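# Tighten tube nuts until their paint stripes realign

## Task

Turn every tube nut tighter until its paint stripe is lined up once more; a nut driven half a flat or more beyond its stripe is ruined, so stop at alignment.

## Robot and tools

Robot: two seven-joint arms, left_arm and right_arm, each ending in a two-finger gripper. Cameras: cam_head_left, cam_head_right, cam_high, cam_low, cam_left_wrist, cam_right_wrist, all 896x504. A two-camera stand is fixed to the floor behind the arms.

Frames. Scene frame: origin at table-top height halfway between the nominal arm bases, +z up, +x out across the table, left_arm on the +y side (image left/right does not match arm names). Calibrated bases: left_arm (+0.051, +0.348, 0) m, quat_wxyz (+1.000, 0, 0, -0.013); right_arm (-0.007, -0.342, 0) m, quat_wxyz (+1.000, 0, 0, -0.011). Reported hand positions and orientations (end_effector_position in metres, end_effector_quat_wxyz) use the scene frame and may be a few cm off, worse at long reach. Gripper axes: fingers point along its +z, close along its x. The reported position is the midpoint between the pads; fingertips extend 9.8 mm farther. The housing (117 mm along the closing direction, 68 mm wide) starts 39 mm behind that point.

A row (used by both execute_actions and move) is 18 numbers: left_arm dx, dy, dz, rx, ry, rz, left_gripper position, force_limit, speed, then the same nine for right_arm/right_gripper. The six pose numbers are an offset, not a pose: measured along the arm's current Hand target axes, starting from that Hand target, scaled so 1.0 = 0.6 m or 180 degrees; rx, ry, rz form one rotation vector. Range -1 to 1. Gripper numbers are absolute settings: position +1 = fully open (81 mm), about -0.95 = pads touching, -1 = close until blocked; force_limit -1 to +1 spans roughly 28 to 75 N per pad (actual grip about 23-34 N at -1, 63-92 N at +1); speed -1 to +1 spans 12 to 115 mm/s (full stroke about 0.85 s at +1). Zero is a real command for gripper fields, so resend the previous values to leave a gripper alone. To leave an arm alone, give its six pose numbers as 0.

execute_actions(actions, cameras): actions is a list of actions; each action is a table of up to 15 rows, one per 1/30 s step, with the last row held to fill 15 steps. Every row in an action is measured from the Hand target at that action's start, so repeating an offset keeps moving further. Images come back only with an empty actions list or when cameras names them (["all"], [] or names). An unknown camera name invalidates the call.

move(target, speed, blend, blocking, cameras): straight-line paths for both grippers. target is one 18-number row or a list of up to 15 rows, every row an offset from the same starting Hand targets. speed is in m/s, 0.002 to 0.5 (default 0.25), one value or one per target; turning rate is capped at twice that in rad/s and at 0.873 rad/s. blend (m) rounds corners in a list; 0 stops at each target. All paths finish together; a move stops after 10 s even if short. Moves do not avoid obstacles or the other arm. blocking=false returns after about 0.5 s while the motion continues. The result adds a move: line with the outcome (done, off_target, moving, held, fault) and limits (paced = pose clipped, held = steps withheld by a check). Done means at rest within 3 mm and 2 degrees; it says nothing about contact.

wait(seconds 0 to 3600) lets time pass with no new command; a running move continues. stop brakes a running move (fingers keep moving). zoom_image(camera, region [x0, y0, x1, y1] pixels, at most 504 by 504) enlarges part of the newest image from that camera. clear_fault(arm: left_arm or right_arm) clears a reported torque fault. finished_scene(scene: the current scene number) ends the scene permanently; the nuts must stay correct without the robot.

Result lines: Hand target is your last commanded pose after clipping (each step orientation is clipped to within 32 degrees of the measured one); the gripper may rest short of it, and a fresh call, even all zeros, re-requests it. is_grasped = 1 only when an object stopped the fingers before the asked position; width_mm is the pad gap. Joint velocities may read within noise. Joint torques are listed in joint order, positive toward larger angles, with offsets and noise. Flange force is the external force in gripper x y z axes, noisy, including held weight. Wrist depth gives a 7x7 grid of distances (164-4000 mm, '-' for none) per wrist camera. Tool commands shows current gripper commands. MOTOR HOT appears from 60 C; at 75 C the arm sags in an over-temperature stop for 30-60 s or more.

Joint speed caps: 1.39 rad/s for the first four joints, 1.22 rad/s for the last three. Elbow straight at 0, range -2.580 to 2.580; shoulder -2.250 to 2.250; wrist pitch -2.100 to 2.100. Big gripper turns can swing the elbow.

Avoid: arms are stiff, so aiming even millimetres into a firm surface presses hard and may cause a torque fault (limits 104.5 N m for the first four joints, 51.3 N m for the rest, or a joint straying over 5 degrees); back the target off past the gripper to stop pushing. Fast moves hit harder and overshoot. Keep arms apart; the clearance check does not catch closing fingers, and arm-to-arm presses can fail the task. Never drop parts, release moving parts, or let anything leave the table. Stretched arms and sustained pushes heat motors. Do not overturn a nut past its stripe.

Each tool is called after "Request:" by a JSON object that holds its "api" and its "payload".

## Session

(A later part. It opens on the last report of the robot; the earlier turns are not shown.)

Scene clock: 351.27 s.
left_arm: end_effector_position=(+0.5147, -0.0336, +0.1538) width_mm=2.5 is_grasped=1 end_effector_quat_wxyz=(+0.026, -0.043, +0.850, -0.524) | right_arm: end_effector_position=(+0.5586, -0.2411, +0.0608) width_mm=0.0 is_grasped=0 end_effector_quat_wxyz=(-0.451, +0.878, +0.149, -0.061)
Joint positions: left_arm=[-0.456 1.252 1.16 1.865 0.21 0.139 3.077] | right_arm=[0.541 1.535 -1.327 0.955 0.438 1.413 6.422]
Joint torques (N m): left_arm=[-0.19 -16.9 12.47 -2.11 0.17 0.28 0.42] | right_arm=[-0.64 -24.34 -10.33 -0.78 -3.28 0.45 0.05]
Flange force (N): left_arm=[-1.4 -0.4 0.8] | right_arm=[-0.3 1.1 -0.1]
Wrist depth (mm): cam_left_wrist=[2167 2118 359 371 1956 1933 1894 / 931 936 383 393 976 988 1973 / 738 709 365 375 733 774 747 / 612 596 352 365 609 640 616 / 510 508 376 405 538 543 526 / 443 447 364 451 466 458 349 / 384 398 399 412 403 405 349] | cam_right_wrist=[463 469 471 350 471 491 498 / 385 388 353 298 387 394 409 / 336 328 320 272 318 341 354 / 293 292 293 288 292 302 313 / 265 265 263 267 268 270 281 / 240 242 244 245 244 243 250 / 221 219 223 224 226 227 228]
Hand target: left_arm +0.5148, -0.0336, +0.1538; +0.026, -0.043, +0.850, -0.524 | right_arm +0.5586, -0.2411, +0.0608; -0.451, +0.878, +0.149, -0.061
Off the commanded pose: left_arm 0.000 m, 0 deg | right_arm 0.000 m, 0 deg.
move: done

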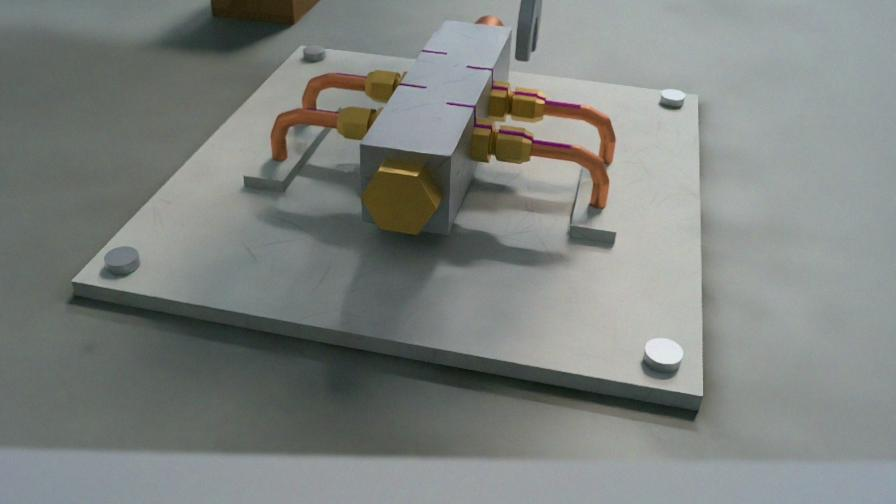

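Request:
{"api": "move", "payload": {"target": [0,0,0,0,0,0,-1,1,0.3,-0.1559,-0.0217,0.0313,-0.0028,0.0833,0.0602,-1,-1,1], "speed": 0.12, "cameras": ["cam_right_wrist", "cam_head_right"]}}

Request:
{"api": "zoom_image", "payload": {"camera": "cam_right_wrist", "region": [330, 30, 560, 190]}}

Scene clock: 354.17 s.
left_arm: end_effector_position=(+0.5148, -0.0336, +0.1538) width_mm=2.5 is_grasped=1 end_effector_quat_wxyz=(+0.026, -0.043, +0.850, -0.524) | right_arm: end_effector_position=(+0.4627, -0.2491, +0.0579) width_mm=0.0 is_grasped=0 end_effector_quat_wxyz=(-0.455, +0.890, +0.006, +0.012)
Joint positions: left_arm=[-0.456 1.252 1.16 1.865 0.21 0.139 3.077] | right_arm=[0.899 1.447 -1.272 1.682 0.485 0.792 6.13]
Joint torques (N m): left_arm=[-0.19 -17.01 12.57 -2.05 0.18 0.25 0.36] | right_arm=[-0.61 -17.82 -11.73 0.03 -2.51 -0.34 0.05]
Flange force (N): left_arm=[-1.8 -0.2 1.0] | right_arm=[-0.4 1.6 0.6]
Wrist depth (mm): cam_left_wrist=[2085 2078 2066 2003 366 366 1889 / 935 943 944 968 387 381 1950 / 741 748 753 759 370 372 747 / 610 616 623 604 362 355 617 / 509 525 531 518 409 382 527 / 440 447 465 453 469 456 348 / 385 397 401 412 402 406 348] | cam_right_wrist=[457 431 470 437 443 471 492 / 381 383 374 324 306 401 404 / 332 335 318 311 266 326 349 / 295 298 291 287 286 297 303 / 261 261 256 258 265 267 264 / 237 239 240 243 244 246 247 / 218 217 221 222 223 225 226]
Hand target: left_arm +0.5148, -0.0336, +0.1538; +0.026, -0.043, +0.850, -0.524 | right_arm +0.4627, -0.2491, +0.0579; -0.455, +0.890, +0.006, +0.012
Off the commanded pose: left_arm 0.000 m, 0 deg | right_arm 0.000 m, 0 deg.
move: done
Images, in order (width x height): cam_head_right 896x504, cam_right_wrist 896x504.

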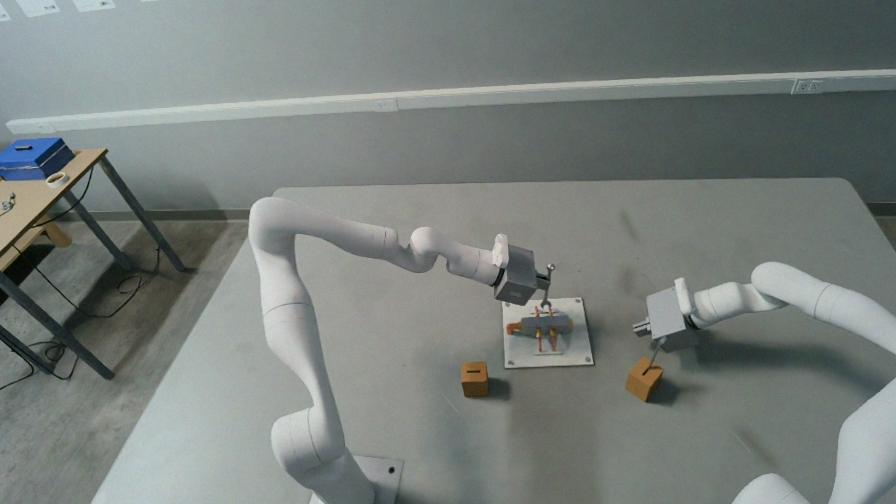

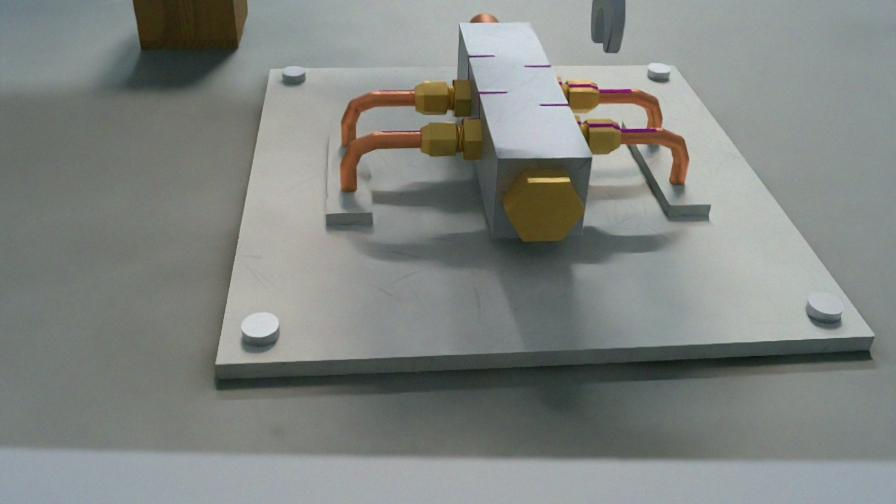

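Scaled by 2.191 from the camera's image (finer frame: 1280x720).

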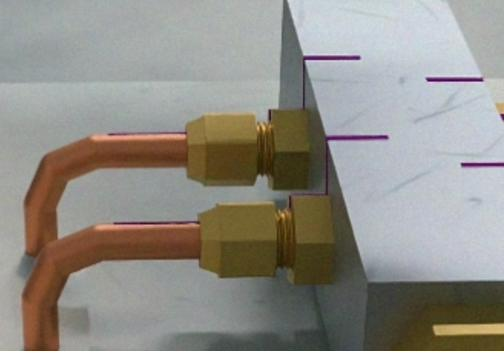

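Request:
{"api": "zoom_image", "payload": {"camera": "cam_right_wrist", "region": [410, 105, 490, 170]}}

Request:
{"api": "zoom_image", "payload": {"camera": "cam_right_wrist", "region": [405, 65, 485, 130]}}

Scaled by 6.300 from the camera's image (finer frame: 1280x720).

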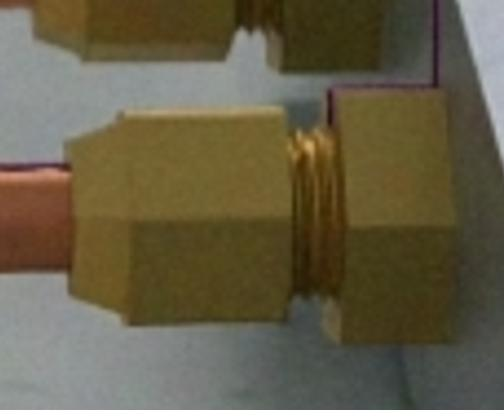

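Scaled by 6.300 from the camera's image (finer frame: 1280x720).

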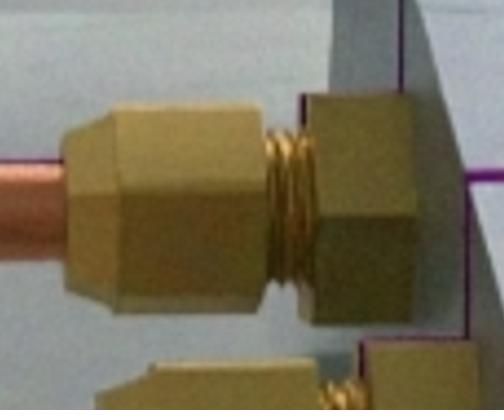

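Request:
{"api": "move", "payload": {"target": [[0.0775,-0.0497,0.0388,-0.0939,0,0,-1,1,0.3,0,0,0,0,0,0,-1,-1,1],[0.0775,-0.0071,0.0602,-0.0939,0,0,-1,1,0.3,0,0,0,0,0,0,-1,-1,1]], "speed": 0.1, "cameras": ["cam_right_wrist"]}}

Request:
{"api": "zoom_image", "payload": {"camera": "cam_right_wrist", "region": [370, 50, 490, 180]}}

Scene clock: 358.50 s.
left_arm: end_effector_position=(+0.4719, -0.0722, +0.1414) width_mm=2.5 is_grasped=1 end_effector_quat_wxyz=(+0.019, -0.046, +0.918, -0.393) | right_arm: end_effector_position=(+0.4627, -0.2491, +0.0579) width_mm=0.0 is_grasped=0 end_effector_quat_wxyz=(-0.455, +0.890, +0.006, +0.012)
Joint positions: left_arm=[-0.132 0.909 0.871 1.858 0.322 0.165 3.309] | right_arm=[0.899 1.447 -1.272 1.682 0.485 0.792 6.13]
Joint torques (N m): left_arm=[-0.21 -17.51 9.7 -5.31 0.2 -0.32 0.42] | right_arm=[-0.59 -17.81 -11.68 -0.02 -2.51 -0.36 0.07]
Flange force (N): left_arm=[-2.0 -2.3 1.7] | right_arm=[-0.5 1.5 0.6]
Wrist depth (mm): cam_left_wrist=[555 544 546 299 298 298 562 / 494 484 486 296 293 293 499 / 436 438 431 356 312 425 446 / 396 398 400 394 305 405 301 / 366 366 369 371 371 365 289 / 332 338 339 349 343 337 312 / 309 310 317 318 319 315 315] | cam_right_wrist=[459 432 470 438 464 487 492 / 380 383 375 324 306 400 404 / 331 335 318 311 267 326 351 / 296 298 291 287 286 297 303 / 261 261 256 258 266 267 264 / 238 239 240 242 244 246 247 / 218 216 221 222 223 225 226]
Hand target: left_arm +0.4719, -0.0722, +0.1414; +0.019, -0.046, +0.918, -0.393 | right_arm +0.4627, -0.2491, +0.0579; -0.455, +0.890, +0.006, +0.012
Off the commanded pose: left_arm 0.000 m, 0 deg | right_arm 0.000 m, 0 deg.
move: done

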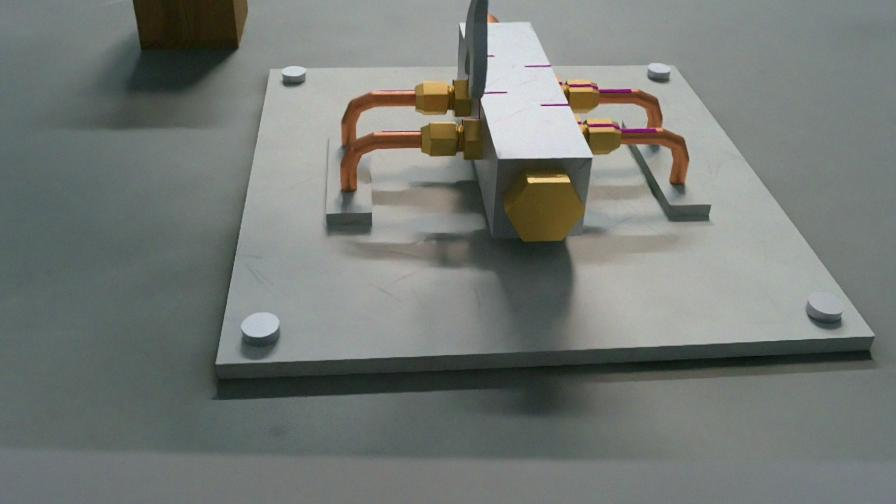

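Scaled by 3.877 from the camera's image (finer frame: 1280x720).

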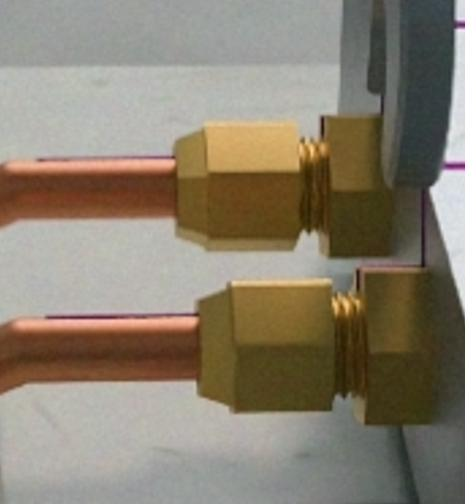

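Request:
{"api": "move", "payload": {"target": [[0.0167,0,0,0,0,0,-1,1,0.3,0,0,0,0,0,0,-1,-1,1],[0.0167,0.01227,0.01128,0,0,0,-1,1,0.3,0,0,0,0,0,0,-1,-1,1]], "speed": 0.05, "cameras": ["cam_right_wrist"]}}

Request:
{"api": "zoom_image", "payload": {"camera": "cam_right_wrist", "region": [370, 50, 490, 180]}}

Scene clock: 359.87 s.
left_arm: end_effector_position=(+0.4619, -0.0730, +0.1314) width_mm=2.5 is_grasped=1 end_effector_quat_wxyz=(+0.019, -0.046, +0.918, -0.393) | right_arm: end_effector_position=(+0.4627, -0.2491, +0.0579) width_mm=0.0 is_grasped=0 end_effector_quat_wxyz=(-0.455, +0.890, +0.006, +0.012)
Joint positions: left_arm=[-0.131 0.929 0.881 1.892 0.32 0.115 3.3] | right_arm=[0.899 1.447 -1.272 1.682 0.485 0.792 6.13]
Joint torques (N m): left_arm=[-0.28 -17.2 9.56 -4.98 0.08 -0.36 0.43] | right_arm=[-0.59 -17.83 -11.69 -0.01 -2.51 -0.32 0.06]
Flange force (N): left_arm=[-1.7 -2.4 1.3] | right_arm=[-0.5 1.5 0.7]
Wrist depth (mm): cam_left_wrist=[536 525 495 290 288 290 542 / 476 469 457 305 288 452 480 / 419 422 423 405 331 420 430 / 382 384 387 372 388 384 292 / 350 354 355 357 357 321 283 / 320 322 327 336 330 326 314 / 297 299 305 307 303 304 305] | cam_right_wrist=[458 431 470 438 464 488 494 / 380 383 374 300 307 399 404 / 332 335 318 311 267 326 350 / 296 298 291 287 287 297 303 / 262 261 256 258 265 267 264 / 238 239 240 243 244 245 247 / 219 216 221 222 223 225 226]
Hand target: left_arm +0.4619, -0.0730, +0.1314; +0.019, -0.046, +0.918, -0.393 | right_arm +0.4627, -0.2491, +0.0579; -0.455, +0.890, +0.006, +0.012
Off the commanded pose: left_arm 0.000 m, 0 deg | right_arm 0.000 m, 0 deg.
move: done

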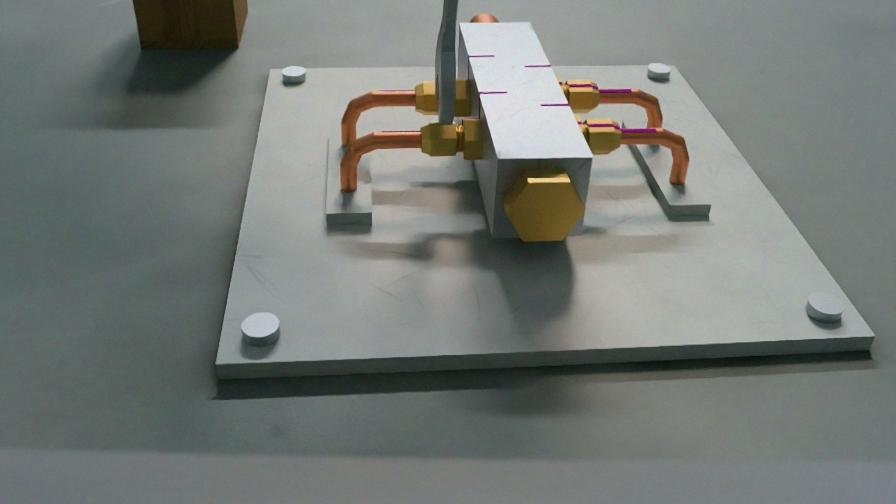

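Scaled by 3.877 from the camera's image (finer frame: 1280x720).

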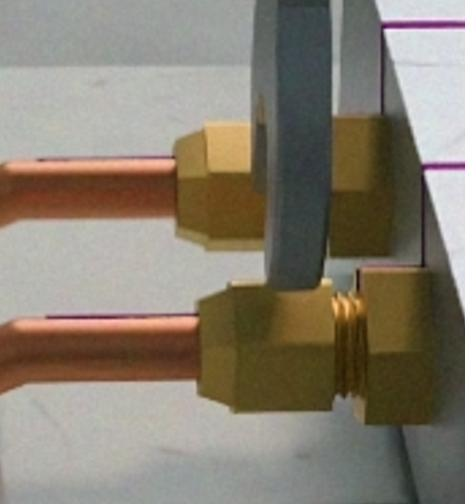

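Request:
{"api": "move", "payload": {"target": [0.0013,0.00491,0.00451,0,0,0,-1,1,0.3,0,0,0,0,0,0,-1,-1,1], "speed": 0.03}}

Request:
{"api": "move", "payload": {"target": [0,0.00245,0.00226,0,0,0,-1,1,0.3,0,0,0,0,0,0,-1,-1,1], "speed": 0.02}}

Request:
{"api": "move", "payload": {"target": [0,0.00184,0.0017,0,0,0,-1,1,0.3,0,0,0,0,0,0,-1,-1,1], "speed": 0.02}}

Scene clock: 360.83 s.
left_arm: end_effector_position=(+0.4611, -0.0731, +0.1274) width_mm=2.5 is_grasped=1 end_effector_quat_wxyz=(+0.019, -0.046, +0.918, -0.393) | right_arm: end_effector_position=(+0.4627, -0.2491, +0.0579) width_mm=0.0 is_grasped=0 end_effector_quat_wxyz=(-0.455, +0.890, +0.006, +0.012)
Joint positions: left_arm=[-0.131 0.939 0.881 1.896 0.317 0.104 3.296] | right_arm=[0.899 1.447 -1.272 1.682 0.485 0.792 6.13]
Joint torques (N m): left_arm=[-0.59 -16.13 7.96 -3.77 -0.08 -0.13 0.42] | right_arm=[-0.6 -17.81 -11.71 0 -2.5 -0.34 0.07]
Flange force (N): left_arm=[-2.0 -5.3 0.0] | right_arm=[-0.5 1.5 0.6]
Wrist depth (mm): cam_left_wrist=[527 516 488 286 286 287 535 / 460 460 452 302 295 447 474 / 415 416 409 410 337 416 426 / 377 379 381 367 384 377 288 / 346 348 349 351 352 321 283 / 316 322 318 325 320 321 312 / 293 300 301 302 298 299 300] | cam_right_wrist=[457 432 470 439 464 487 493 / 380 384 374 300 306 399 404 / 332 336 318 311 266 326 350 / 296 298 291 286 287 297 303 / 261 261 256 258 265 267 264 / 238 239 240 243 244 245 247 / 219 216 221 222 223 225 226]
Hand target: left_arm +0.4611, -0.0730, +0.1274; +0.019, -0.046, +0.918, -0.393 | right_arm +0.4627, -0.2491, +0.0579; -0.455, +0.890, +0.006, +0.012
Off the commanded pose: left_arm 0.000 m, 0 deg | right_arm 0.000 m, 0 deg.
move: done

Scene clock: 361.33 s.
left_arm: end_effector_position=(+0.4611, -0.0731, +0.1254) width_mm=2.5 is_grasped=1 end_effector_quat_wxyz=(+0.019, -0.046, +0.918, -0.393) | right_arm: end_effector_position=(+0.4627, -0.2491, +0.0579) width_mm=0.0 is_grasped=0 end_effector_quat_wxyz=(-0.455, +0.890, +0.006, +0.012)
Joint positions: left_arm=[-0.131 0.944 0.881 1.897 0.315 0.1 3.294] | right_arm=[0.899 1.447 -1.272 1.682 0.485 0.792 6.13]
Joint torques (N m): left_arm=[-3.15 -9.8 -0.88 1.42 -0.64 0.76 0.38] | right_arm=[-0.58 -17.82 -11.69 -0.01 -2.5 -0.36 0.07]
Flange force (N): left_arm=[-2.0 -22.9 -6.8] | right_arm=[-0.5 1.5 0.6]
Wrist depth (mm): cam_left_wrist=[527 518 290 286 284 286 535 / 458 459 451 302 295 445 471 / 414 415 408 408 336 414 415 / 376 378 382 367 382 377 286 / 346 348 349 350 351 320 282 / 314 321 318 324 319 321 310 / 293 299 299 302 297 298 299] | cam_right_wrist=[459 431 468 437 464 488 494 / 381 383 374 299 306 400 405 / 332 335 318 311 267 326 350 / 296 298 291 287 287 297 303 / 261 262 256 258 265 267 263 / 237 239 240 243 244 246 247 / 218 216 221 222 223 224 226]
Hand target: left_arm +0.4611, -0.0730, +0.1254; +0.019, -0.046, +0.918, -0.393 | right_arm +0.4627, -0.2491, +0.0579; -0.455, +0.890, +0.006, +0.012
Off the commanded pose: left_arm 0.000 m, 0 deg | right_arm 0.000 m, 0 deg.
move: done

Scene clock: 361.83 s.
left_arm: end_effector_position=(+0.4610, -0.0729, +0.1237) width_mm=2.5 is_grasped=1 end_effector_quat_wxyz=(+0.019, -0.046, +0.918, -0.393) | right_arm: end_effector_position=(+0.4627, -0.2491, +0.0579) width_mm=0.0 is_grasped=0 end_effector_quat_wxyz=(-0.455, +0.890, +0.006, +0.012)
Joint positions: left_arm=[-0.131 0.948 0.881 1.897 0.314 0.097 3.293] | right_arm=[0.899 1.447 -1.272 1.682 0.485 0.792 6.13]
Joint torques (N m): left_arm=[-0.08 -23.07 15.16 -8.09 0.26 -0.82 0.41] | right_arm=[-0.56 -17.85 -11.73 -0.05 -2.51 -0.33 0.07]
Flange force (N): left_arm=[-1.6 9.6 11.7] | right_arm=[-0.6 1.5 0.8]
Wrist depth (mm): cam_left_wrist=[516 505 287 284 282 283 525 / 451 452 432 307 298 439 465 / 405 407 401 402 396 408 301 / 369 371 374 366 375 369 281 / 334 336 342 345 346 317 285 / 310 315 313 319 321 316 310 / 287 289 296 296 293 298 295] | cam_right_wrist=[458 431 469 439 466 485 492 / 380 383 373 306 306 400 404 / 332 335 318 311 267 326 350 / 295 298 291 287 287 297 304 / 261 261 256 258 265 267 264 / 237 239 240 243 244 246 248 / 218 216 221 222 223 225 226]
Hand target: left_arm +0.4611, -0.0730, +0.1239; +0.019, -0.046, +0.918, -0.393 | right_arm +0.4627, -0.2491, +0.0579; -0.455, +0.890, +0.006, +0.012
Off the commanded pose: left_arm 0.000 m, 0 deg | right_arm 0.000 m, 0 deg.
move: done

Request:
{"api": "execute_actions", "payload": {"actions": [], "cameras": ["cam_right_wrist"]}}

Request:
{"api": "zoom_image", "payload": {"camera": "cam_right_wrist", "region": [390, 80, 490, 180]}}

Scene clock: 362.17 s.
left_arm: end_effector_position=(+0.4611, -0.0730, +0.1239) width_mm=2.5 is_grasped=1 end_effector_quat_wxyz=(+0.019, -0.046, +0.918, -0.393) | right_arm: end_effector_position=(+0.4627, -0.2491, +0.0579) width_mm=0.0 is_grasped=0 end_effector_quat_wxyz=(-0.455, +0.890, +0.006, +0.012)
Joint positions: left_arm=[-0.131 0.948 0.881 1.897 0.314 0.097 3.293] | right_arm=[0.899 1.447 -1.272 1.682 0.485 0.792 6.13]
Joint velocities: within noise
Joint torques (N m): left_arm=[-0.03 -24.04 16.02 -9.08 0.29 -1.15 0.31] | right_arm=[-0.6 -17.84 -11.72 0.04 -2.49 -0.32 0.06]
Flange force (N): left_arm=[-1.0 11.7 12.5] | right_arm=[-0.3 1.6 0.7]
Wrist depth (mm): cam_left_wrist=[516 505 287 284 282 283 524 / 451 450 430 306 297 439 465 / 406 407 401 401 396 409 301 / 368 372 374 367 377 370 281 / 334 341 343 345 346 317 285 / 310 315 312 318 320 315 310 / 287 290 295 296 294 299 294] | cam_right_wrist=[458 431 469 439 466 487 494 / 381 384 374 307 306 399 404 / 332 335 318 312 267 326 351 / 296 298 291 287 287 298 303 / 261 261 256 258 265 267 264 / 237 239 241 243 244 246 247 / 219 217 221 222 223 225 226]
Hand target: left_arm +0.4611, -0.0730, +0.1239; +0.019, -0.046, +0.918, -0.393 | right_arm +0.4627, -0.2491, +0.0579; -0.455, +0.890, +0.006, +0.012
Tool commands: left_gripper/position=-1.0 left_gripper/force_limit=+1.0 left_gripper/speed=+0.3 right_gripper/position=-1.0 right_gripper/force_limit=-1.0 right_gripper/speed=+1.0
Off the commanded pose: left_arm 0.000 m, 0 deg | right_arm 0.000 m, 0 deg.
Images, in order (width x height): cam_right_wrist 896x504.

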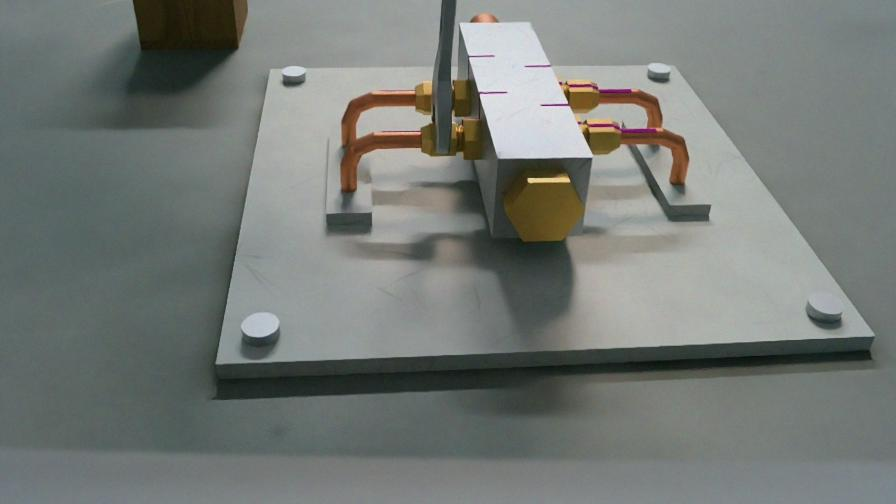

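Scaled by 5.040 from the camera's image (finer frame: 1280x720).

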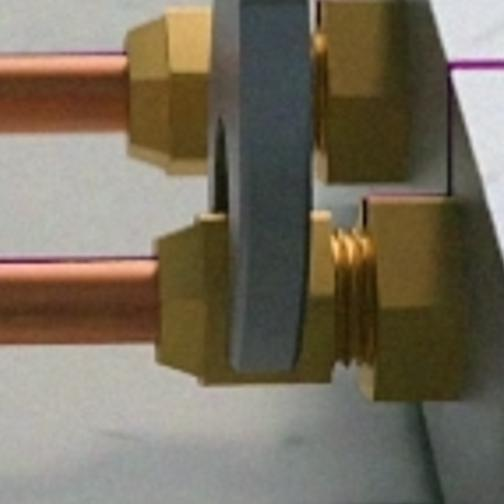

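Request:
{"api": "move", "payload": {"target": [0,0.00245,0.00226,0,0,0,-1,1,0.3,0,0,0,0,0,0,-1,-1,1], "speed": 0.02}}

Request:
{"api": "move", "payload": {"target": [0,0.00184,0.0017,0,0,0,-1,1,0.3,0,0,0,0,0,0,-1,-1,1], "speed": 0.02}}

Scene clock: 362.97 s.
left_arm: end_effector_position=(+0.4611, -0.0730, +0.1220) width_mm=2.5 is_grasped=1 end_effector_quat_wxyz=(+0.019, -0.046, +0.918, -0.393) | right_arm: end_effector_position=(+0.4627, -0.2491, +0.0579) width_mm=0.0 is_grasped=0 end_effector_quat_wxyz=(-0.455, +0.890, +0.006, +0.012)
Joint positions: left_arm=[-0.13 0.953 0.881 1.898 0.312 0.093 3.291] | right_arm=[0.899 1.447 -1.272 1.682 0.485 0.792 6.13]
Joint torques (N m): left_arm=[-2.31 -10.48 0.43 0.65 -0.5 0.6 0.4] | right_arm=[-0.61 -17.85 -11.71 0.04 -2.52 -0.35 0.04]
Flange force (N): left_arm=[-1.9 -19.9 -7.4] | right_arm=[-0.3 1.7 0.6]
Wrist depth (mm): cam_left_wrist=[523 511 295 284 281 283 525 / 454 454 433 306 298 439 465 / 408 410 404 402 396 409 301 / 370 374 374 368 370 371 281 / 335 343 344 346 347 320 282 / 311 317 314 320 320 315 306 / 289 290 296 297 293 298 296] | cam_right_wrist=[460 432 468 438 462 486 493 / 381 383 374 299 306 400 404 / 331 335 318 311 267 326 350 / 295 298 291 286 287 298 303 / 261 261 256 258 265 267 264 / 237 239 240 243 244 245 247 / 218 216 221 222 224 225 226]
Hand target: left_arm +0.4611, -0.0730, +0.1219; +0.019, -0.046, +0.918, -0.393 | right_arm +0.4627, -0.2491, +0.0579; -0.455, +0.890, +0.006, +0.012
Off the commanded pose: left_arm 0.000 m, 0 deg | right_arm 0.000 m, 0 deg.
move: done

Scene clock: 363.47 s.
left_arm: end_effector_position=(+0.4611, -0.0730, +0.1205) width_mm=2.5 is_grasped=1 end_effector_quat_wxyz=(+0.019, -0.046, +0.918, -0.393) | right_arm: end_effector_position=(+0.4627, -0.2491, +0.0579) width_mm=0.0 is_grasped=0 end_effector_quat_wxyz=(-0.455, +0.890, +0.006, +0.012)
Joint positions: left_arm=[-0.13 0.957 0.881 1.898 0.311 0.09 3.289] | right_arm=[0.899 1.447 -1.272 1.682 0.485 0.792 6.13]
Joint torques (N m): left_arm=[-3.55 -0.61 -10.45 6 -1.19 0.98 0.28] | right_arm=[-0.64 -17.81 -11.68 0.01 -2.51 -0.36 0.06]
Flange force (N): left_arm=[-0.7 -41.7 -25.5] | right_arm=[-0.4 1.5 0.5]
Wrist depth (mm): cam_left_wrist=[523 510 293 283 281 283 522 / 454 454 445 302 296 441 466 / 408 410 403 403 396 408 302 / 372 373 375 368 369 369 281 / 335 342 344 344 345 320 281 / 310 318 313 320 315 315 306 / 289 291 296 297 293 298 294] | cam_right_wrist=[457 432 468 439 465 487 493 / 381 384 375 299 307 400 404 / 332 335 318 311 267 327 350 / 295 297 291 287 287 298 303 / 262 261 256 259 265 267 264 / 237 239 240 243 244 246 247 / 218 216 221 222 224 224 226]
Hand target: left_arm +0.4611, -0.0729, +0.1204; +0.019, -0.046, +0.918, -0.393 | right_arm +0.4627, -0.2491, +0.0579; -0.455, +0.890, +0.006, +0.012
Off the commanded pose: left_arm 0.000 m, 0 deg | right_arm 0.000 m, 0 deg.
move: done

Request:
{"api": "move", "payload": {"target": [[0,-0.0029,-0.0027,0,0,0,-1,1,0.3,0,0,0,0,0,0,-1,-1,1],[0,-0.00974,0.00803,-0.02778,0,0,-1,1,0.3,0,0,0,0,0,0,-1,-1,1],[0,-0.01561,0.01932,-0.05556,0,0,-1,1,0.3,0,0,0,0,0,0,-1,-1,1]], "speed": 0.03, "blend": 0.001, "cameras": ["cam_right_wrist"]}}

Request:
{"api": "zoom_image", "payload": {"camera": "cam_right_wrist", "region": [390, 80, 490, 180]}}

Scene clock: 367.53 s.
left_arm: end_effector_position=(+0.4626, -0.0877, +0.1192) width_mm=2.5 is_grasped=1 end_effector_quat_wxyz=(+0.015, -0.047, +0.949, -0.311) | right_arm: end_effector_position=(+0.4627, -0.2491, +0.0579) width_mm=0.0 is_grasped=0 end_effector_quat_wxyz=(-0.455, +0.890, +0.006, +0.012)
Joint positions: left_arm=[0.14 0.805 0.591 1.765 0.332 0.285 3.456] | right_arm=[0.899 1.447 -1.272 1.682 0.485 0.792 6.13]
Joint torques (N m): left_arm=[2.15 -16.12 7.51 -4.45 0.3 0.28 0.57] | right_arm=[-0.59 -17.81 -11.73 0 -2.5 -0.36 0.06]
Flange force (N): left_arm=[-3.2 -2.9 -6.3] | right_arm=[-0.4 1.5 0.6]
Wrist depth (mm): cam_left_wrist=[402 397 391 281 265 287 407 / 367 369 370 359 361 373 376 / 343 344 345 341 343 349 259 / 320 323 324 320 325 322 261 / 303 303 303 305 306 303 283 / 283 287 283 288 285 287 287 / 267 269 269 272 273 272 271] | cam_right_wrist=[458 431 469 438 465 488 493 / 380 383 374 299 306 400 405 / 332 335 318 311 267 326 350 / 296 298 290 286 287 297 303 / 261 261 256 258 265 267 264 / 238 239 241 243 244 246 247 / 218 216 221 222 223 225 226]
Hand target: left_arm +0.4626, -0.0877, +0.1192; +0.015, -0.047, +0.949, -0.311 | right_arm +0.4627, -0.2491, +0.0579; -0.455, +0.890, +0.006, +0.012
Off the commanded pose: left_arm 0.000 m, 0 deg | right_arm 0.000 m, 0 deg.
move: done

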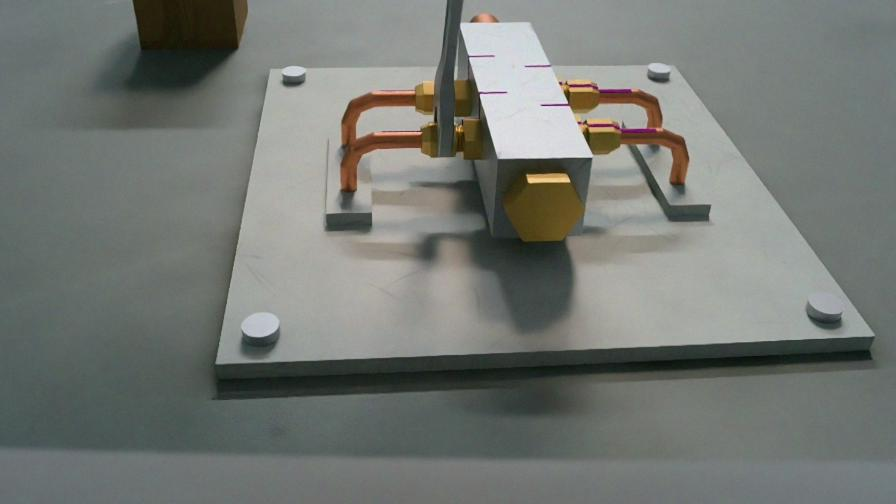

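Scaled by 5.040 from the camera's image (finer frame: 1280x720).

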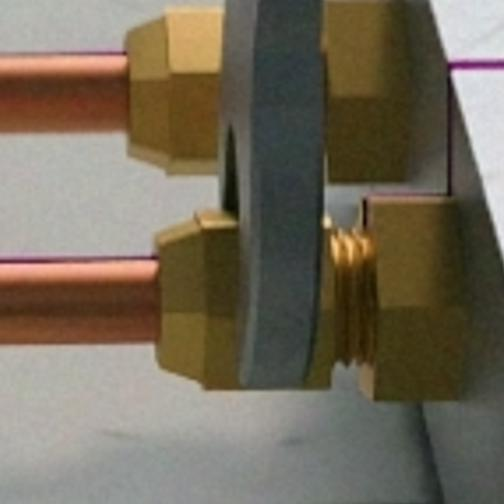

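Request:
{"api": "move", "payload": {"target": [[0.0013,-0.00684,0.01073,-0.02778,0,0,-1,1,0.3,0,0,0,0,0,0,-1,-1,1],[0.0013,-0.01271,0.02202,-0.05556,0,0,-1,1,0.3,0,0,0,0,0,0,-1,-1,1],[0.0013,-0.01758,0.03378,-0.08333,0,0,-1,1,0.3,0,0,0,0,0,0,-1,-1,1],[0.0013,-0.02141,0.04592,-0.11111,0,0,-1,1,0.3,0,0,0,0,0,0,-1,-1,1],[0.0013,-0.02416,0.05834,-0.13889,0,0,-1,1,0.3,0,0,0,0,0,0,-1,-1,1]], "speed": 0.035, "blend": 0.001, "cameras": ["cam_right_wrist"]}}

Request:
{"api": "zoom_image", "payload": {"camera": "cam_right_wrist", "region": [390, 80, 490, 180]}}

Scene clock: 374.60 s.
left_arm: end_effector_position=(+0.4650, -0.1200, +0.0996) width_mm=2.5 is_grasped=1 end_effector_quat_wxyz=(+0.005, -0.050, +0.994, -0.099) | right_arm: end_effector_position=(+0.4627, -0.2491, +0.0579) width_mm=0.0 is_grasped=0 end_effector_quat_wxyz=(-0.455, +0.890, +0.006, +0.012)
Joint positions: left_arm=[0.678 0.855 0.08 1.309 0.094 0.832 3.934] | right_arm=[0.899 1.447 -1.272 1.682 0.485 0.792 6.13]
Joint torques (N m): left_arm=[6.69 -10.96 7.86 -4.39 2.07 -1 0.66] | right_arm=[-0.62 -17.82 -11.72 0 -2.49 -0.36 0.06]
Flange force (N): left_arm=[-3.9 9.0 -25.2] | right_arm=[-0.5 1.5 0.6]
Wrist depth (mm): cam_left_wrist=[256 256 255 254 254 257 258 / 251 251 250 250 252 252 219 / 246 245 245 246 247 247 242 / 241 242 242 242 242 243 243 / 236 238 238 238 - 239 238 / 232 233 234 234 - 234 234 / 227 229 230 230 230 230 229] | cam_right_wrist=[460 430 452 - 466 486 494 / 379 384 374 296 304 399 404 / 332 335 317 311 267 326 350 / 295 298 291 287 287 297 302 / 261 261 256 258 265 267 264 / 237 239 240 243 244 246 247 / 218 216 221 222 223 225 226]
Hand target: left_arm +0.4650, -0.1200, +0.0996; +0.005, -0.050, +0.994, -0.099 | right_arm +0.4627, -0.2491, +0.0579; -0.455, +0.890, +0.006, +0.012
Off the commanded pose: left_arm 0.000 m, 0 deg | right_arm 0.000 m, 0 deg.
move: done

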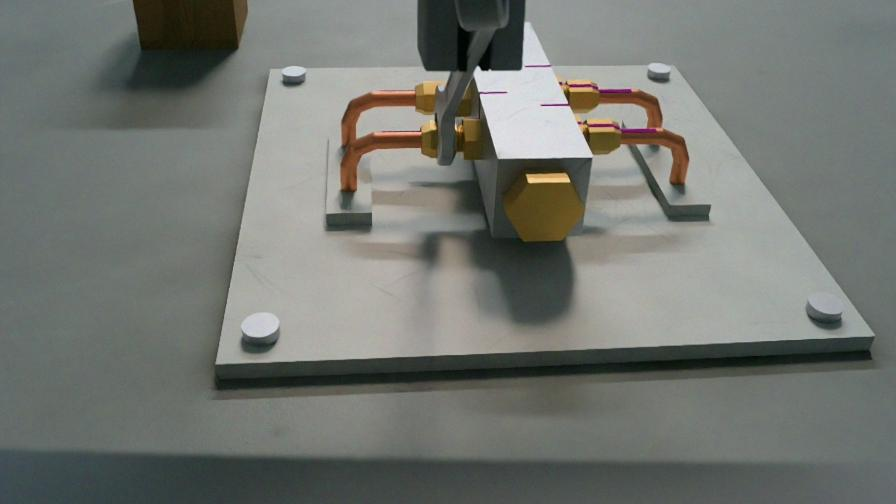

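Scaled by 5.040 from the camera's image (finer frame: 1280x720).

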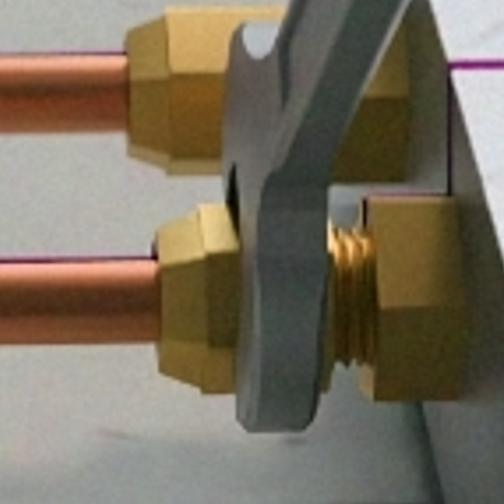

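Request:
{"api": "move", "payload": {"target": [[0,-0.00684,0.01073,-0.02778,0,0,-1,1,0.3,0,0,0,0,0,0,-1,-1,1],[0,-0.01271,0.02202,-0.05556,0,0,-1,1,0.3,0,0,0,0,0,0,-1,-1,1],[0,-0.01758,0.03378,-0.08333,0,0,-1,1,0.3,0,0,0,0,0,0,-1,-1,1],[0,-0.02141,0.04592,-0.11111,0,0,-1,1,0.3,0,0,0,0,0,0,-1,-1,1]], "speed": 0.035, "blend": 0.001, "cameras": ["cam_right_wrist"]}}

Request:
{"api": "zoom_image", "payload": {"camera": "cam_right_wrist", "region": [390, 80, 490, 180]}}

Scene clock: 380.43 s.
left_arm: end_effector_position=(+0.4668, -0.1380, +0.0751) width_mm=2.5 is_grasped=1 end_effector_quat_wxyz=(-0.004, -0.050, +0.996, +0.075) | right_arm: end_effector_position=(+0.4627, -0.2491, +0.0579) width_mm=0.0 is_grasped=0 end_effector_quat_wxyz=(-0.455, +0.890, +0.006, +0.012)
Joint positions: left_arm=[0.853 1.12 -0.044 0.786 -0.048 1.36 4.111] | right_arm=[0.899 1.447 -1.272 1.682 0.485 0.792 6.13]
Joint torques (N m): left_arm=[4.73 -0.28 5.99 1.67 2.61 -1.55 0.58] | right_arm=[-0.59 -17.83 -11.7 -0.01 -2.49 -0.35 0.06]
Flange force (N): left_arm=[-4.5 14.6 -41.5] | right_arm=[-0.4 1.5 0.6]
Wrist depth (mm): cam_left_wrist=[189 189 190 190 190 190 189 / 191 192 192 192 192 192 191 / 194 194 194 194 194 194 194 / 196 196 195 196 195 196 196 / 198 198 197 198 - 198 198 / 200 200 200 200 - 200 201 / 197 196 197 201 197 199 203] | cam_right_wrist=[443 - - - - - - / 379 369 349 190 301 374 390 / 332 335 317 198 271 326 350 / 296 298 291 287 289 297 303 / 261 261 256 258 260 267 264 / 238 239 240 243 244 246 247 / 219 216 221 222 223 225 226]
Hand target: left_arm +0.4668, -0.1380, +0.0751; -0.004, -0.050, +0.996, +0.075 | right_arm +0.4627, -0.2491, +0.0579; -0.455, +0.890, +0.006, +0.012
Off the commanded pose: left_arm 0.000 m, 0 deg | right_arm 0.000 m, 0 deg.
move: done

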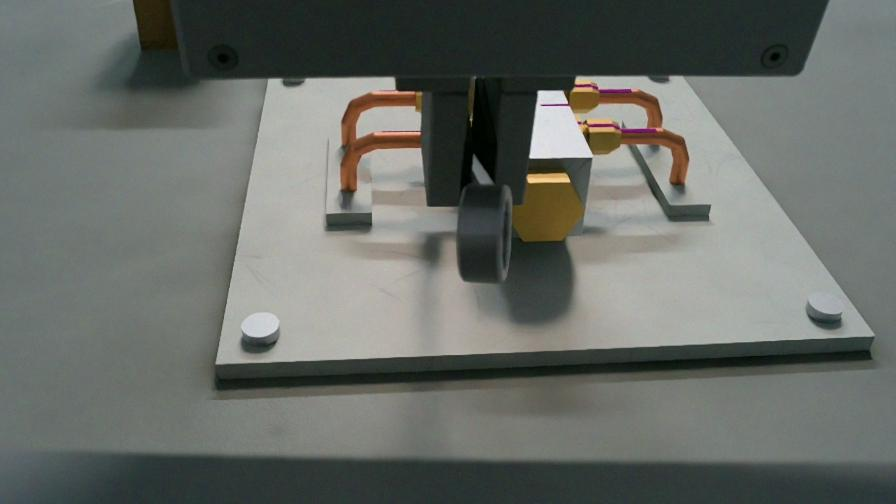

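Scaled by 5.040 from the camera's image (finer frame: 1280x720).

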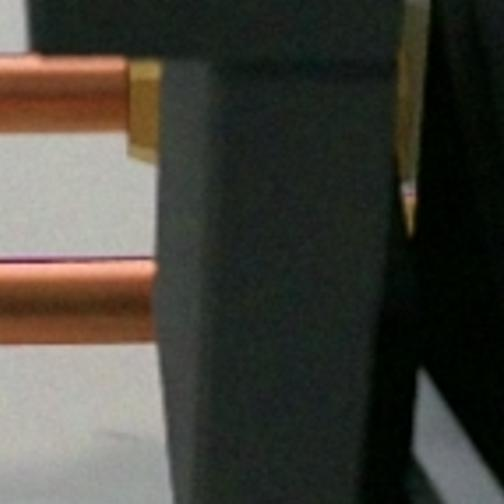

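Request:
{"api": "move", "payload": {"target": [[0,0.00693,-0.00912,0.025,0,0,-1,1,0.3,0,0,0,0,0,0,-1,-1,1],[0,0.00078,-0.01476,0.025,0,0,-1,1,0.3,0,0,0,0,0,0,-1,-1,1]], "speed": 0.03}}

Scene clock: 382.83 s.
left_arm: end_effector_position=(+0.4669, -0.1388, +0.0839) width_mm=2.5 is_grasped=1 end_effector_quat_wxyz=(-0.002, -0.050, +0.998, +0.036) | right_arm: end_effector_position=(+0.4627, -0.2491, +0.0579) width_mm=0.0 is_grasped=0 end_effector_quat_wxyz=(-0.455, +0.890, +0.006, +0.012)
Joint positions: left_arm=[0.828 1.052 -0.025 0.901 -0.021 1.248 4.089] | right_arm=[0.899 1.447 -1.272 1.682 0.485 0.792 6.13]
Joint torques (N m): left_arm=[-0.24 -26.75 1.95 -8.52 -0.32 0.3 0.39] | right_arm=[-0.59 -17.81 -11.69 0.01 -2.49 -0.34 0.06]
Flange force (N): left_arm=[-0.2 0.3 -0.5] | right_arm=[-0.4 1.5 0.6]
Wrist depth (mm): cam_left_wrist=[203 203 203 204 204 204 204 / 204 204 204 205 205 205 205 / 205 205 205 205 206 206 206 / 206 206 206 206 206 206 207 / 207 207 207 208 - 208 208 / 208 208 208 208 209 209 209 / 203 208 208 208 209 209 210] | cam_right_wrist=[441 - - 180 - - - / 380 383 373 191 304 399 404 / 332 336 318 - 315 326 350 / 296 298 290 286 288 298 302 / 261 261 256 258 265 267 263 / 237 239 240 243 244 246 247 / 219 216 221 222 223 224 226]
Hand target: left_arm +0.4669, -0.1388, +0.0839; -0.002, -0.050, +0.998, +0.036 | right_arm +0.4627, -0.2491, +0.0579; -0.455, +0.890, +0.006, +0.012
Off the commanded pose: left_arm 0.000 m, 0 deg | right_arm 0.000 m, 0 deg.
move: done

Request:
{"api": "move", "payload": {"target": [[0,-0.0184,-0.0169,0,0,0,-1,1,0.3,0,0,0,0,0,0,-1,-1,1],[0,-0.0184,-0.1,0,0,0,-1,1,0.3,0,0,0,0,0,0,-1,-1,1]], "speed": 0.1, "cameras": ["cam_right_wrist"]}}

Request:
{"api": "zoom_image", "payload": {"camera": "cam_right_wrist", "region": [405, 105, 495, 170]}}

Scene clock: 384.40 s.
left_arm: end_effector_position=(+0.4685, -0.1542, +0.1432) width_mm=2.5 is_grasped=1 end_effector_quat_wxyz=(-0.002, -0.050, +0.998, +0.036) | right_arm: end_effector_position=(+0.4627, -0.2491, +0.0579) width_mm=0.0 is_grasped=0 end_effector_quat_wxyz=(-0.455, +0.890, +0.006, +0.012)
Joint positions: left_arm=[0.839 1.037 -0.02 0.739 -0.024 1.426 4.099] | right_arm=[0.899 1.447 -1.272 1.682 0.485 0.792 6.13]
Joint torques (N m): left_arm=[-0.28 -26.97 1.97 -9.08 -0.33 0.24 0.43] | right_arm=[-0.61 -17.87 -11.73 -0.02 -2.5 -0.33 0.07]
Flange force (N): left_arm=[0.2 0.9 -0.5] | right_arm=[-0.6 1.6 0.7]
Wrist depth (mm): cam_left_wrist=[261 261 262 262 191 263 263 / 264 263 263 263 263 264 234 / 263 264 264 265 265 264 233 / 265 266 265 266 266 266 266 / 266 266 267 267 267 267 268 / 267 268 269 268 269 269 269 / 263 263 263 269 269 270 270] | cam_right_wrist=[459 430 470 439 464 486 492 / 380 384 373 324 306 400 405 / 332 335 318 311 267 326 350 / 296 297 290 287 287 297 303 / 261 261 256 258 265 267 264 / 238 239 241 243 244 246 247 / 219 216 221 222 224 225 226]
Hand target: left_arm +0.4684, -0.1541, +0.1430; -0.002, -0.050, +0.998, +0.036 | right_arm +0.4627, -0.2491, +0.0579; -0.455, +0.890, +0.006, +0.012
Off the commanded pose: left_arm 0.000 m, 0 deg | right_arm 0.000 m, 0 deg.
move: done

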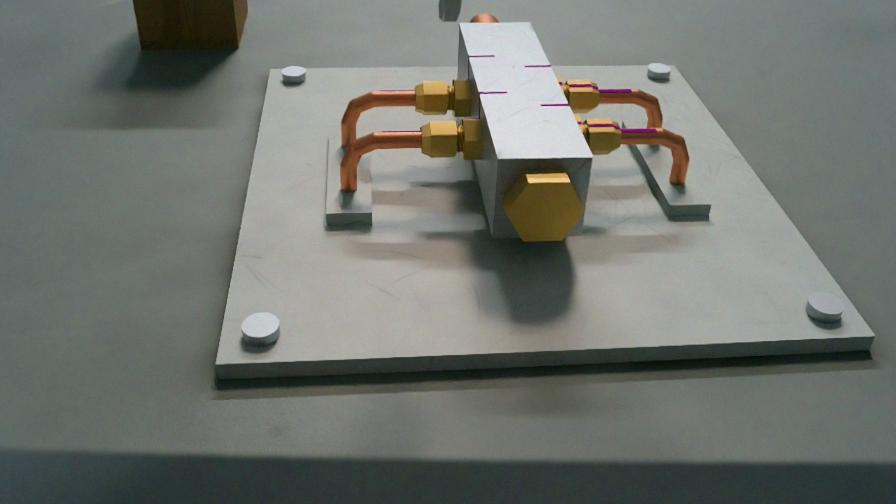

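Scaled by 5.600 from the camera's image (finer frame: 1280x720).

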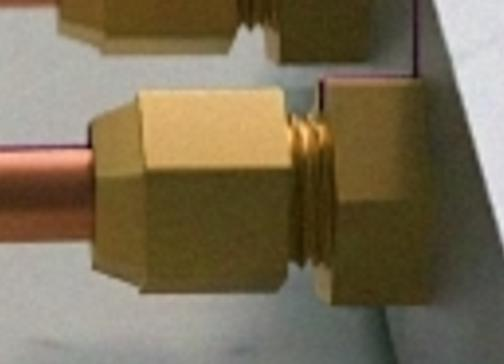

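Request:
{"api": "move", "payload": {"target": [[0,0.1773,-0.0237,0.3528,0,0,-1,1,0.3,0,0,0,0,0,0,-1,-1,1],[0,0.1742,0.0203,0.3528,0,0,-1,1,0.3,0,0,0,0,0,0,-1,-1,1]], "speed": [0.25, 0.08], "cameras": ["cam_right_wrist"]}}

Request:
{"api": "zoom_image", "payload": {"camera": "cam_right_wrist", "region": [390, 80, 490, 180]}}

Scene clock: 388.97 s.
left_arm: end_effector_position=(+0.4580, -0.0495, +0.1384) width_mm=2.5 is_grasped=1 end_effector_quat_wxyz=(+0.024, -0.043, +0.868, -0.494) | right_arm: end_effector_position=(+0.4627, -0.2491, +0.0579) width_mm=0.0 is_grasped=0 end_effector_quat_wxyz=(-0.455, +0.890, +0.006, +0.012)
Joint positions: left_arm=[-0.397 1.211 1.149 2.022 0.466 -0.049 2.877] | right_arm=[0.899 1.447 -1.272 1.682 0.485 0.792 6.13]
Joint torques (N m): left_arm=[-0.23 -15.69 11.86 -1.86 -0.37 0.88 0.39] | right_arm=[-0.6 -17.84 -11.72 0.04 -2.5 -0.36 0.09]
Flange force (N): left_arm=[-3.0 -0.7 0.7] | right_arm=[-0.3 1.6 0.6]
Wrist depth (mm): cam_left_wrist=[926 935 884 362 357 918 1900 / 723 738 677 351 348 699 738 / 605 610 571 337 335 585 614 / 501 523 507 356 346 520 523 / 440 444 - 435 449 335 329 / 390 394 397 399 411 331 310 / 344 354 357 367 360 344 339] | cam_right_wrist=[457 431 470 438 464 487 494 / 381 383 374 300 307 400 404 / 332 335 318 311 267 327 350 / 295 298 291 286 287 297 304 / 261 261 257 258 265 267 264 / 238 239 241 243 244 245 247 / 218 216 221 222 223 225 226]
Hand target: left_arm +0.4580, -0.0495, +0.1384; +0.024, -0.043, +0.868, -0.494 | right_arm +0.4627, -0.2491, +0.0579; -0.455, +0.890, +0.006, +0.012
Off the commanded pose: left_arm 0.000 m, 0 deg | right_arm 0.000 m, 0 deg.
move: done

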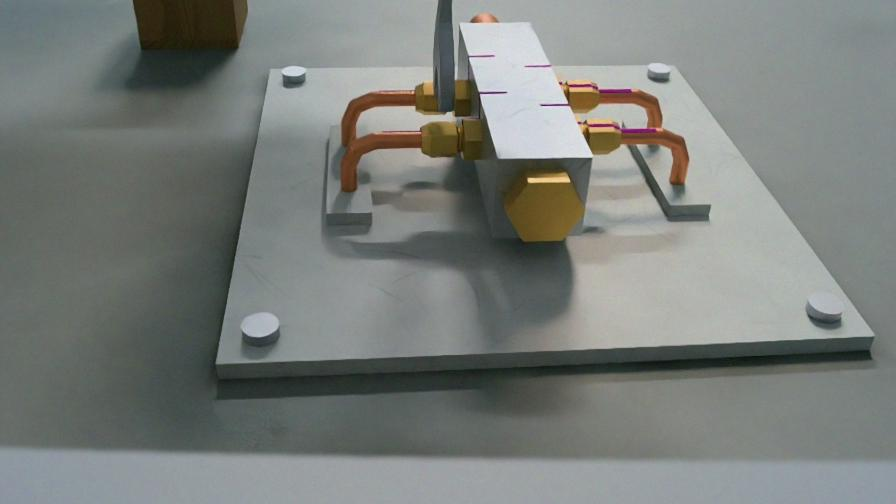

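Scaled by 5.040 from the camera's image (finer frame: 1280x720).

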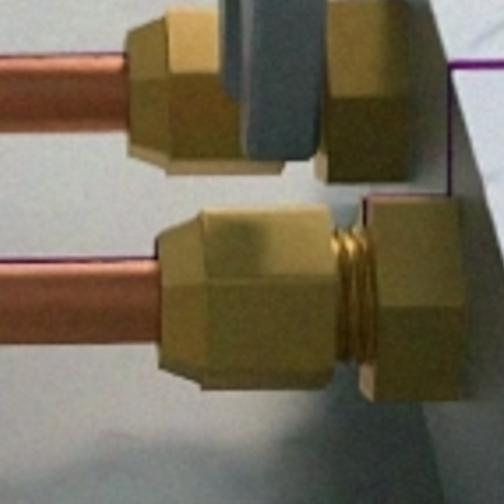

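Request:
{"api": "move", "payload": {"target": [0.001,0.00859,0.0079,0,0,0,-1,1,0.3,0,0,0,0,0,0,-1,-1,1], "speed": 0.04}}

Request:
{"api": "move", "payload": {"target": [0,0.00307,0.00282,0,0,0,-1,1,0.3,0,0,0,0,0,0,-1,-1,1], "speed": 0.02}}

Request:
{"api": "move", "payload": {"target": [0,0.00245,0.00226,0,0,0,-1,1,0.3,0,0,0,0,0,0,-1,-1,1], "speed": 0.02}}

Scene clock: 389.87 s.
left_arm: end_effector_position=(+0.4575, -0.0510, +0.1315) width_mm=2.5 is_grasped=1 end_effector_quat_wxyz=(+0.024, -0.043, +0.868, -0.494) | right_arm: end_effector_position=(+0.4627, -0.2491, +0.0579) width_mm=0.0 is_grasped=0 end_effector_quat_wxyz=(-0.455, +0.890, +0.006, +0.012)
Joint positions: left_arm=[-0.392 1.231 1.147 2.021 0.458 -0.063 2.87] | right_arm=[0.899 1.447 -1.272 1.682 0.485 0.792 6.13]
Joint torques (N m): left_arm=[-0.26 -15.75 11.91 -1.69 -0.4 0.96 0.39] | right_arm=[-0.61 -17.82 -11.68 0.02 -2.49 -0.33 0.05]
Flange force (N): left_arm=[-2.5 -0.6 0.7] | right_arm=[-0.4 1.5 0.6]
Wrist depth (mm): cam_left_wrist=[897 907 920 357 354 951 1862 / 713 719 657 344 341 678 723 / 590 597 554 333 328 570 597 / 487 507 495 362 344 505 508 / 427 432 447 435 439 323 323 / 372 383 387 389 399 328 309 / 336 345 348 357 351 338 330] | cam_right_wrist=[459 431 470 439 465 485 493 / 380 384 375 299 306 400 404 / 332 334 318 311 266 326 350 / 295 298 291 286 287 298 303 / 261 261 256 258 265 267 264 / 237 239 240 243 244 246 247 / 219 216 221 222 223 225 226]
Hand target: left_arm +0.4575, -0.0510, +0.1315; +0.024, -0.043, +0.868, -0.494 | right_arm +0.4627, -0.2491, +0.0579; -0.455, +0.890, +0.006, +0.012
Off the commanded pose: left_arm 0.000 m, 0 deg | right_arm 0.000 m, 0 deg.
move: done

Scene clock: 390.37 s.
left_arm: end_effector_position=(+0.4576, -0.0515, +0.1291) width_mm=2.5 is_grasped=1 end_effector_quat_wxyz=(+0.024, -0.043, +0.868, -0.494) | right_arm: end_effector_position=(+0.4627, -0.2491, +0.0579) width_mm=0.0 is_grasped=0 end_effector_quat_wxyz=(-0.455, +0.890, +0.006, +0.012)
Joint positions: left_arm=[-0.39 1.239 1.145 2.02 0.455 -0.067 2.868] | right_arm=[0.899 1.447 -1.272 1.682 0.485 0.792 6.13]
Joint torques (N m): left_arm=[1.08 -14.13 10.29 -1.28 -0.37 0.78 0.42] | right_arm=[-0.56 -17.81 -11.7 -0.01 -2.51 -0.34 0.07]
Flange force (N): left_arm=[-2.9 -4.0 -5.4] | right_arm=[-0.4 1.4 0.7]
Wrist depth (mm): cam_left_wrist=[891 892 906 355 351 935 1905 / 707 714 653 341 338 342 713 / 584 589 546 332 328 563 591 / 485 505 491 364 344 501 504 / 423 429 442 431 434 319 320 / 369 380 383 394 398 330 308 / 332 343 344 356 348 339 327] | cam_right_wrist=[459 430 468 437 466 487 492 / 381 384 374 306 307 402 404 / 331 335 317 311 267 326 350 / 296 298 291 287 287 298 303 / 261 261 256 258 265 267 264 / 238 239 241 243 244 245 247 / 218 216 221 222 223 225 226]
Hand target: left_arm +0.4576, -0.0515, +0.1291; +0.024, -0.043, +0.868, -0.494 | right_arm +0.4627, -0.2491, +0.0579; -0.455, +0.890, +0.006, +0.012
Off the commanded pose: left_arm 0.000 m, 0 deg | right_arm 0.000 m, 0 deg.
move: done

Scene clock: 390.87 s.
left_arm: end_effector_position=(+0.4576, -0.0519, +0.1270) width_mm=2.5 is_grasped=1 end_effector_quat_wxyz=(+0.024, -0.043, +0.868, -0.494) | right_arm: end_effector_position=(+0.4627, -0.2491, +0.0579) width_mm=0.0 is_grasped=0 end_effector_quat_wxyz=(-0.455, +0.890, +0.006, +0.012)
Joint positions: left_arm=[-0.389 1.244 1.144 2.019 0.452 -0.07 2.866] | right_arm=[0.899 1.447 -1.272 1.682 0.485 0.792 6.13]
Joint torques (N m): left_arm=[1.73 -14.76 12.49 -1.87 -0.49 1.01 0.4] | right_arm=[-0.62 -17.81 -11.71 0.01 -2.5 -0.36 0.07]
Flange force (N): left_arm=[-2.8 -0.4 -5.8] | right_arm=[-0.4 1.5 0.6]
Wrist depth (mm): cam_left_wrist=[881 888 900 352 348 931 1837 / 696 702 646 338 337 666 705 / 578 584 522 330 327 556 585 / 480 485 489 368 346 494 498 / 419 423 438 426 432 322 316 / 366 377 379 390 393 334 308 / 330 339 341 343 344 336 325] | cam_right_wrist=[460 432 470 438 465 485 492 / 380 383 374 306 306 400 404 / 333 335 318 311 267 326 350 / 295 298 291 287 287 298 303 / 261 261 256 258 265 267 264 / 238 239 241 243 244 246 247 / 219 216 221 222 224 225 226]
Hand target: left_arm +0.4576, -0.0520, +0.1271; +0.024, -0.043, +0.868, -0.494 | right_arm +0.4627, -0.2491, +0.0579; -0.455, +0.890, +0.006, +0.012
Off the commanded pose: left_arm 0.000 m, 0 deg | right_arm 0.000 m, 0 deg.
move: done


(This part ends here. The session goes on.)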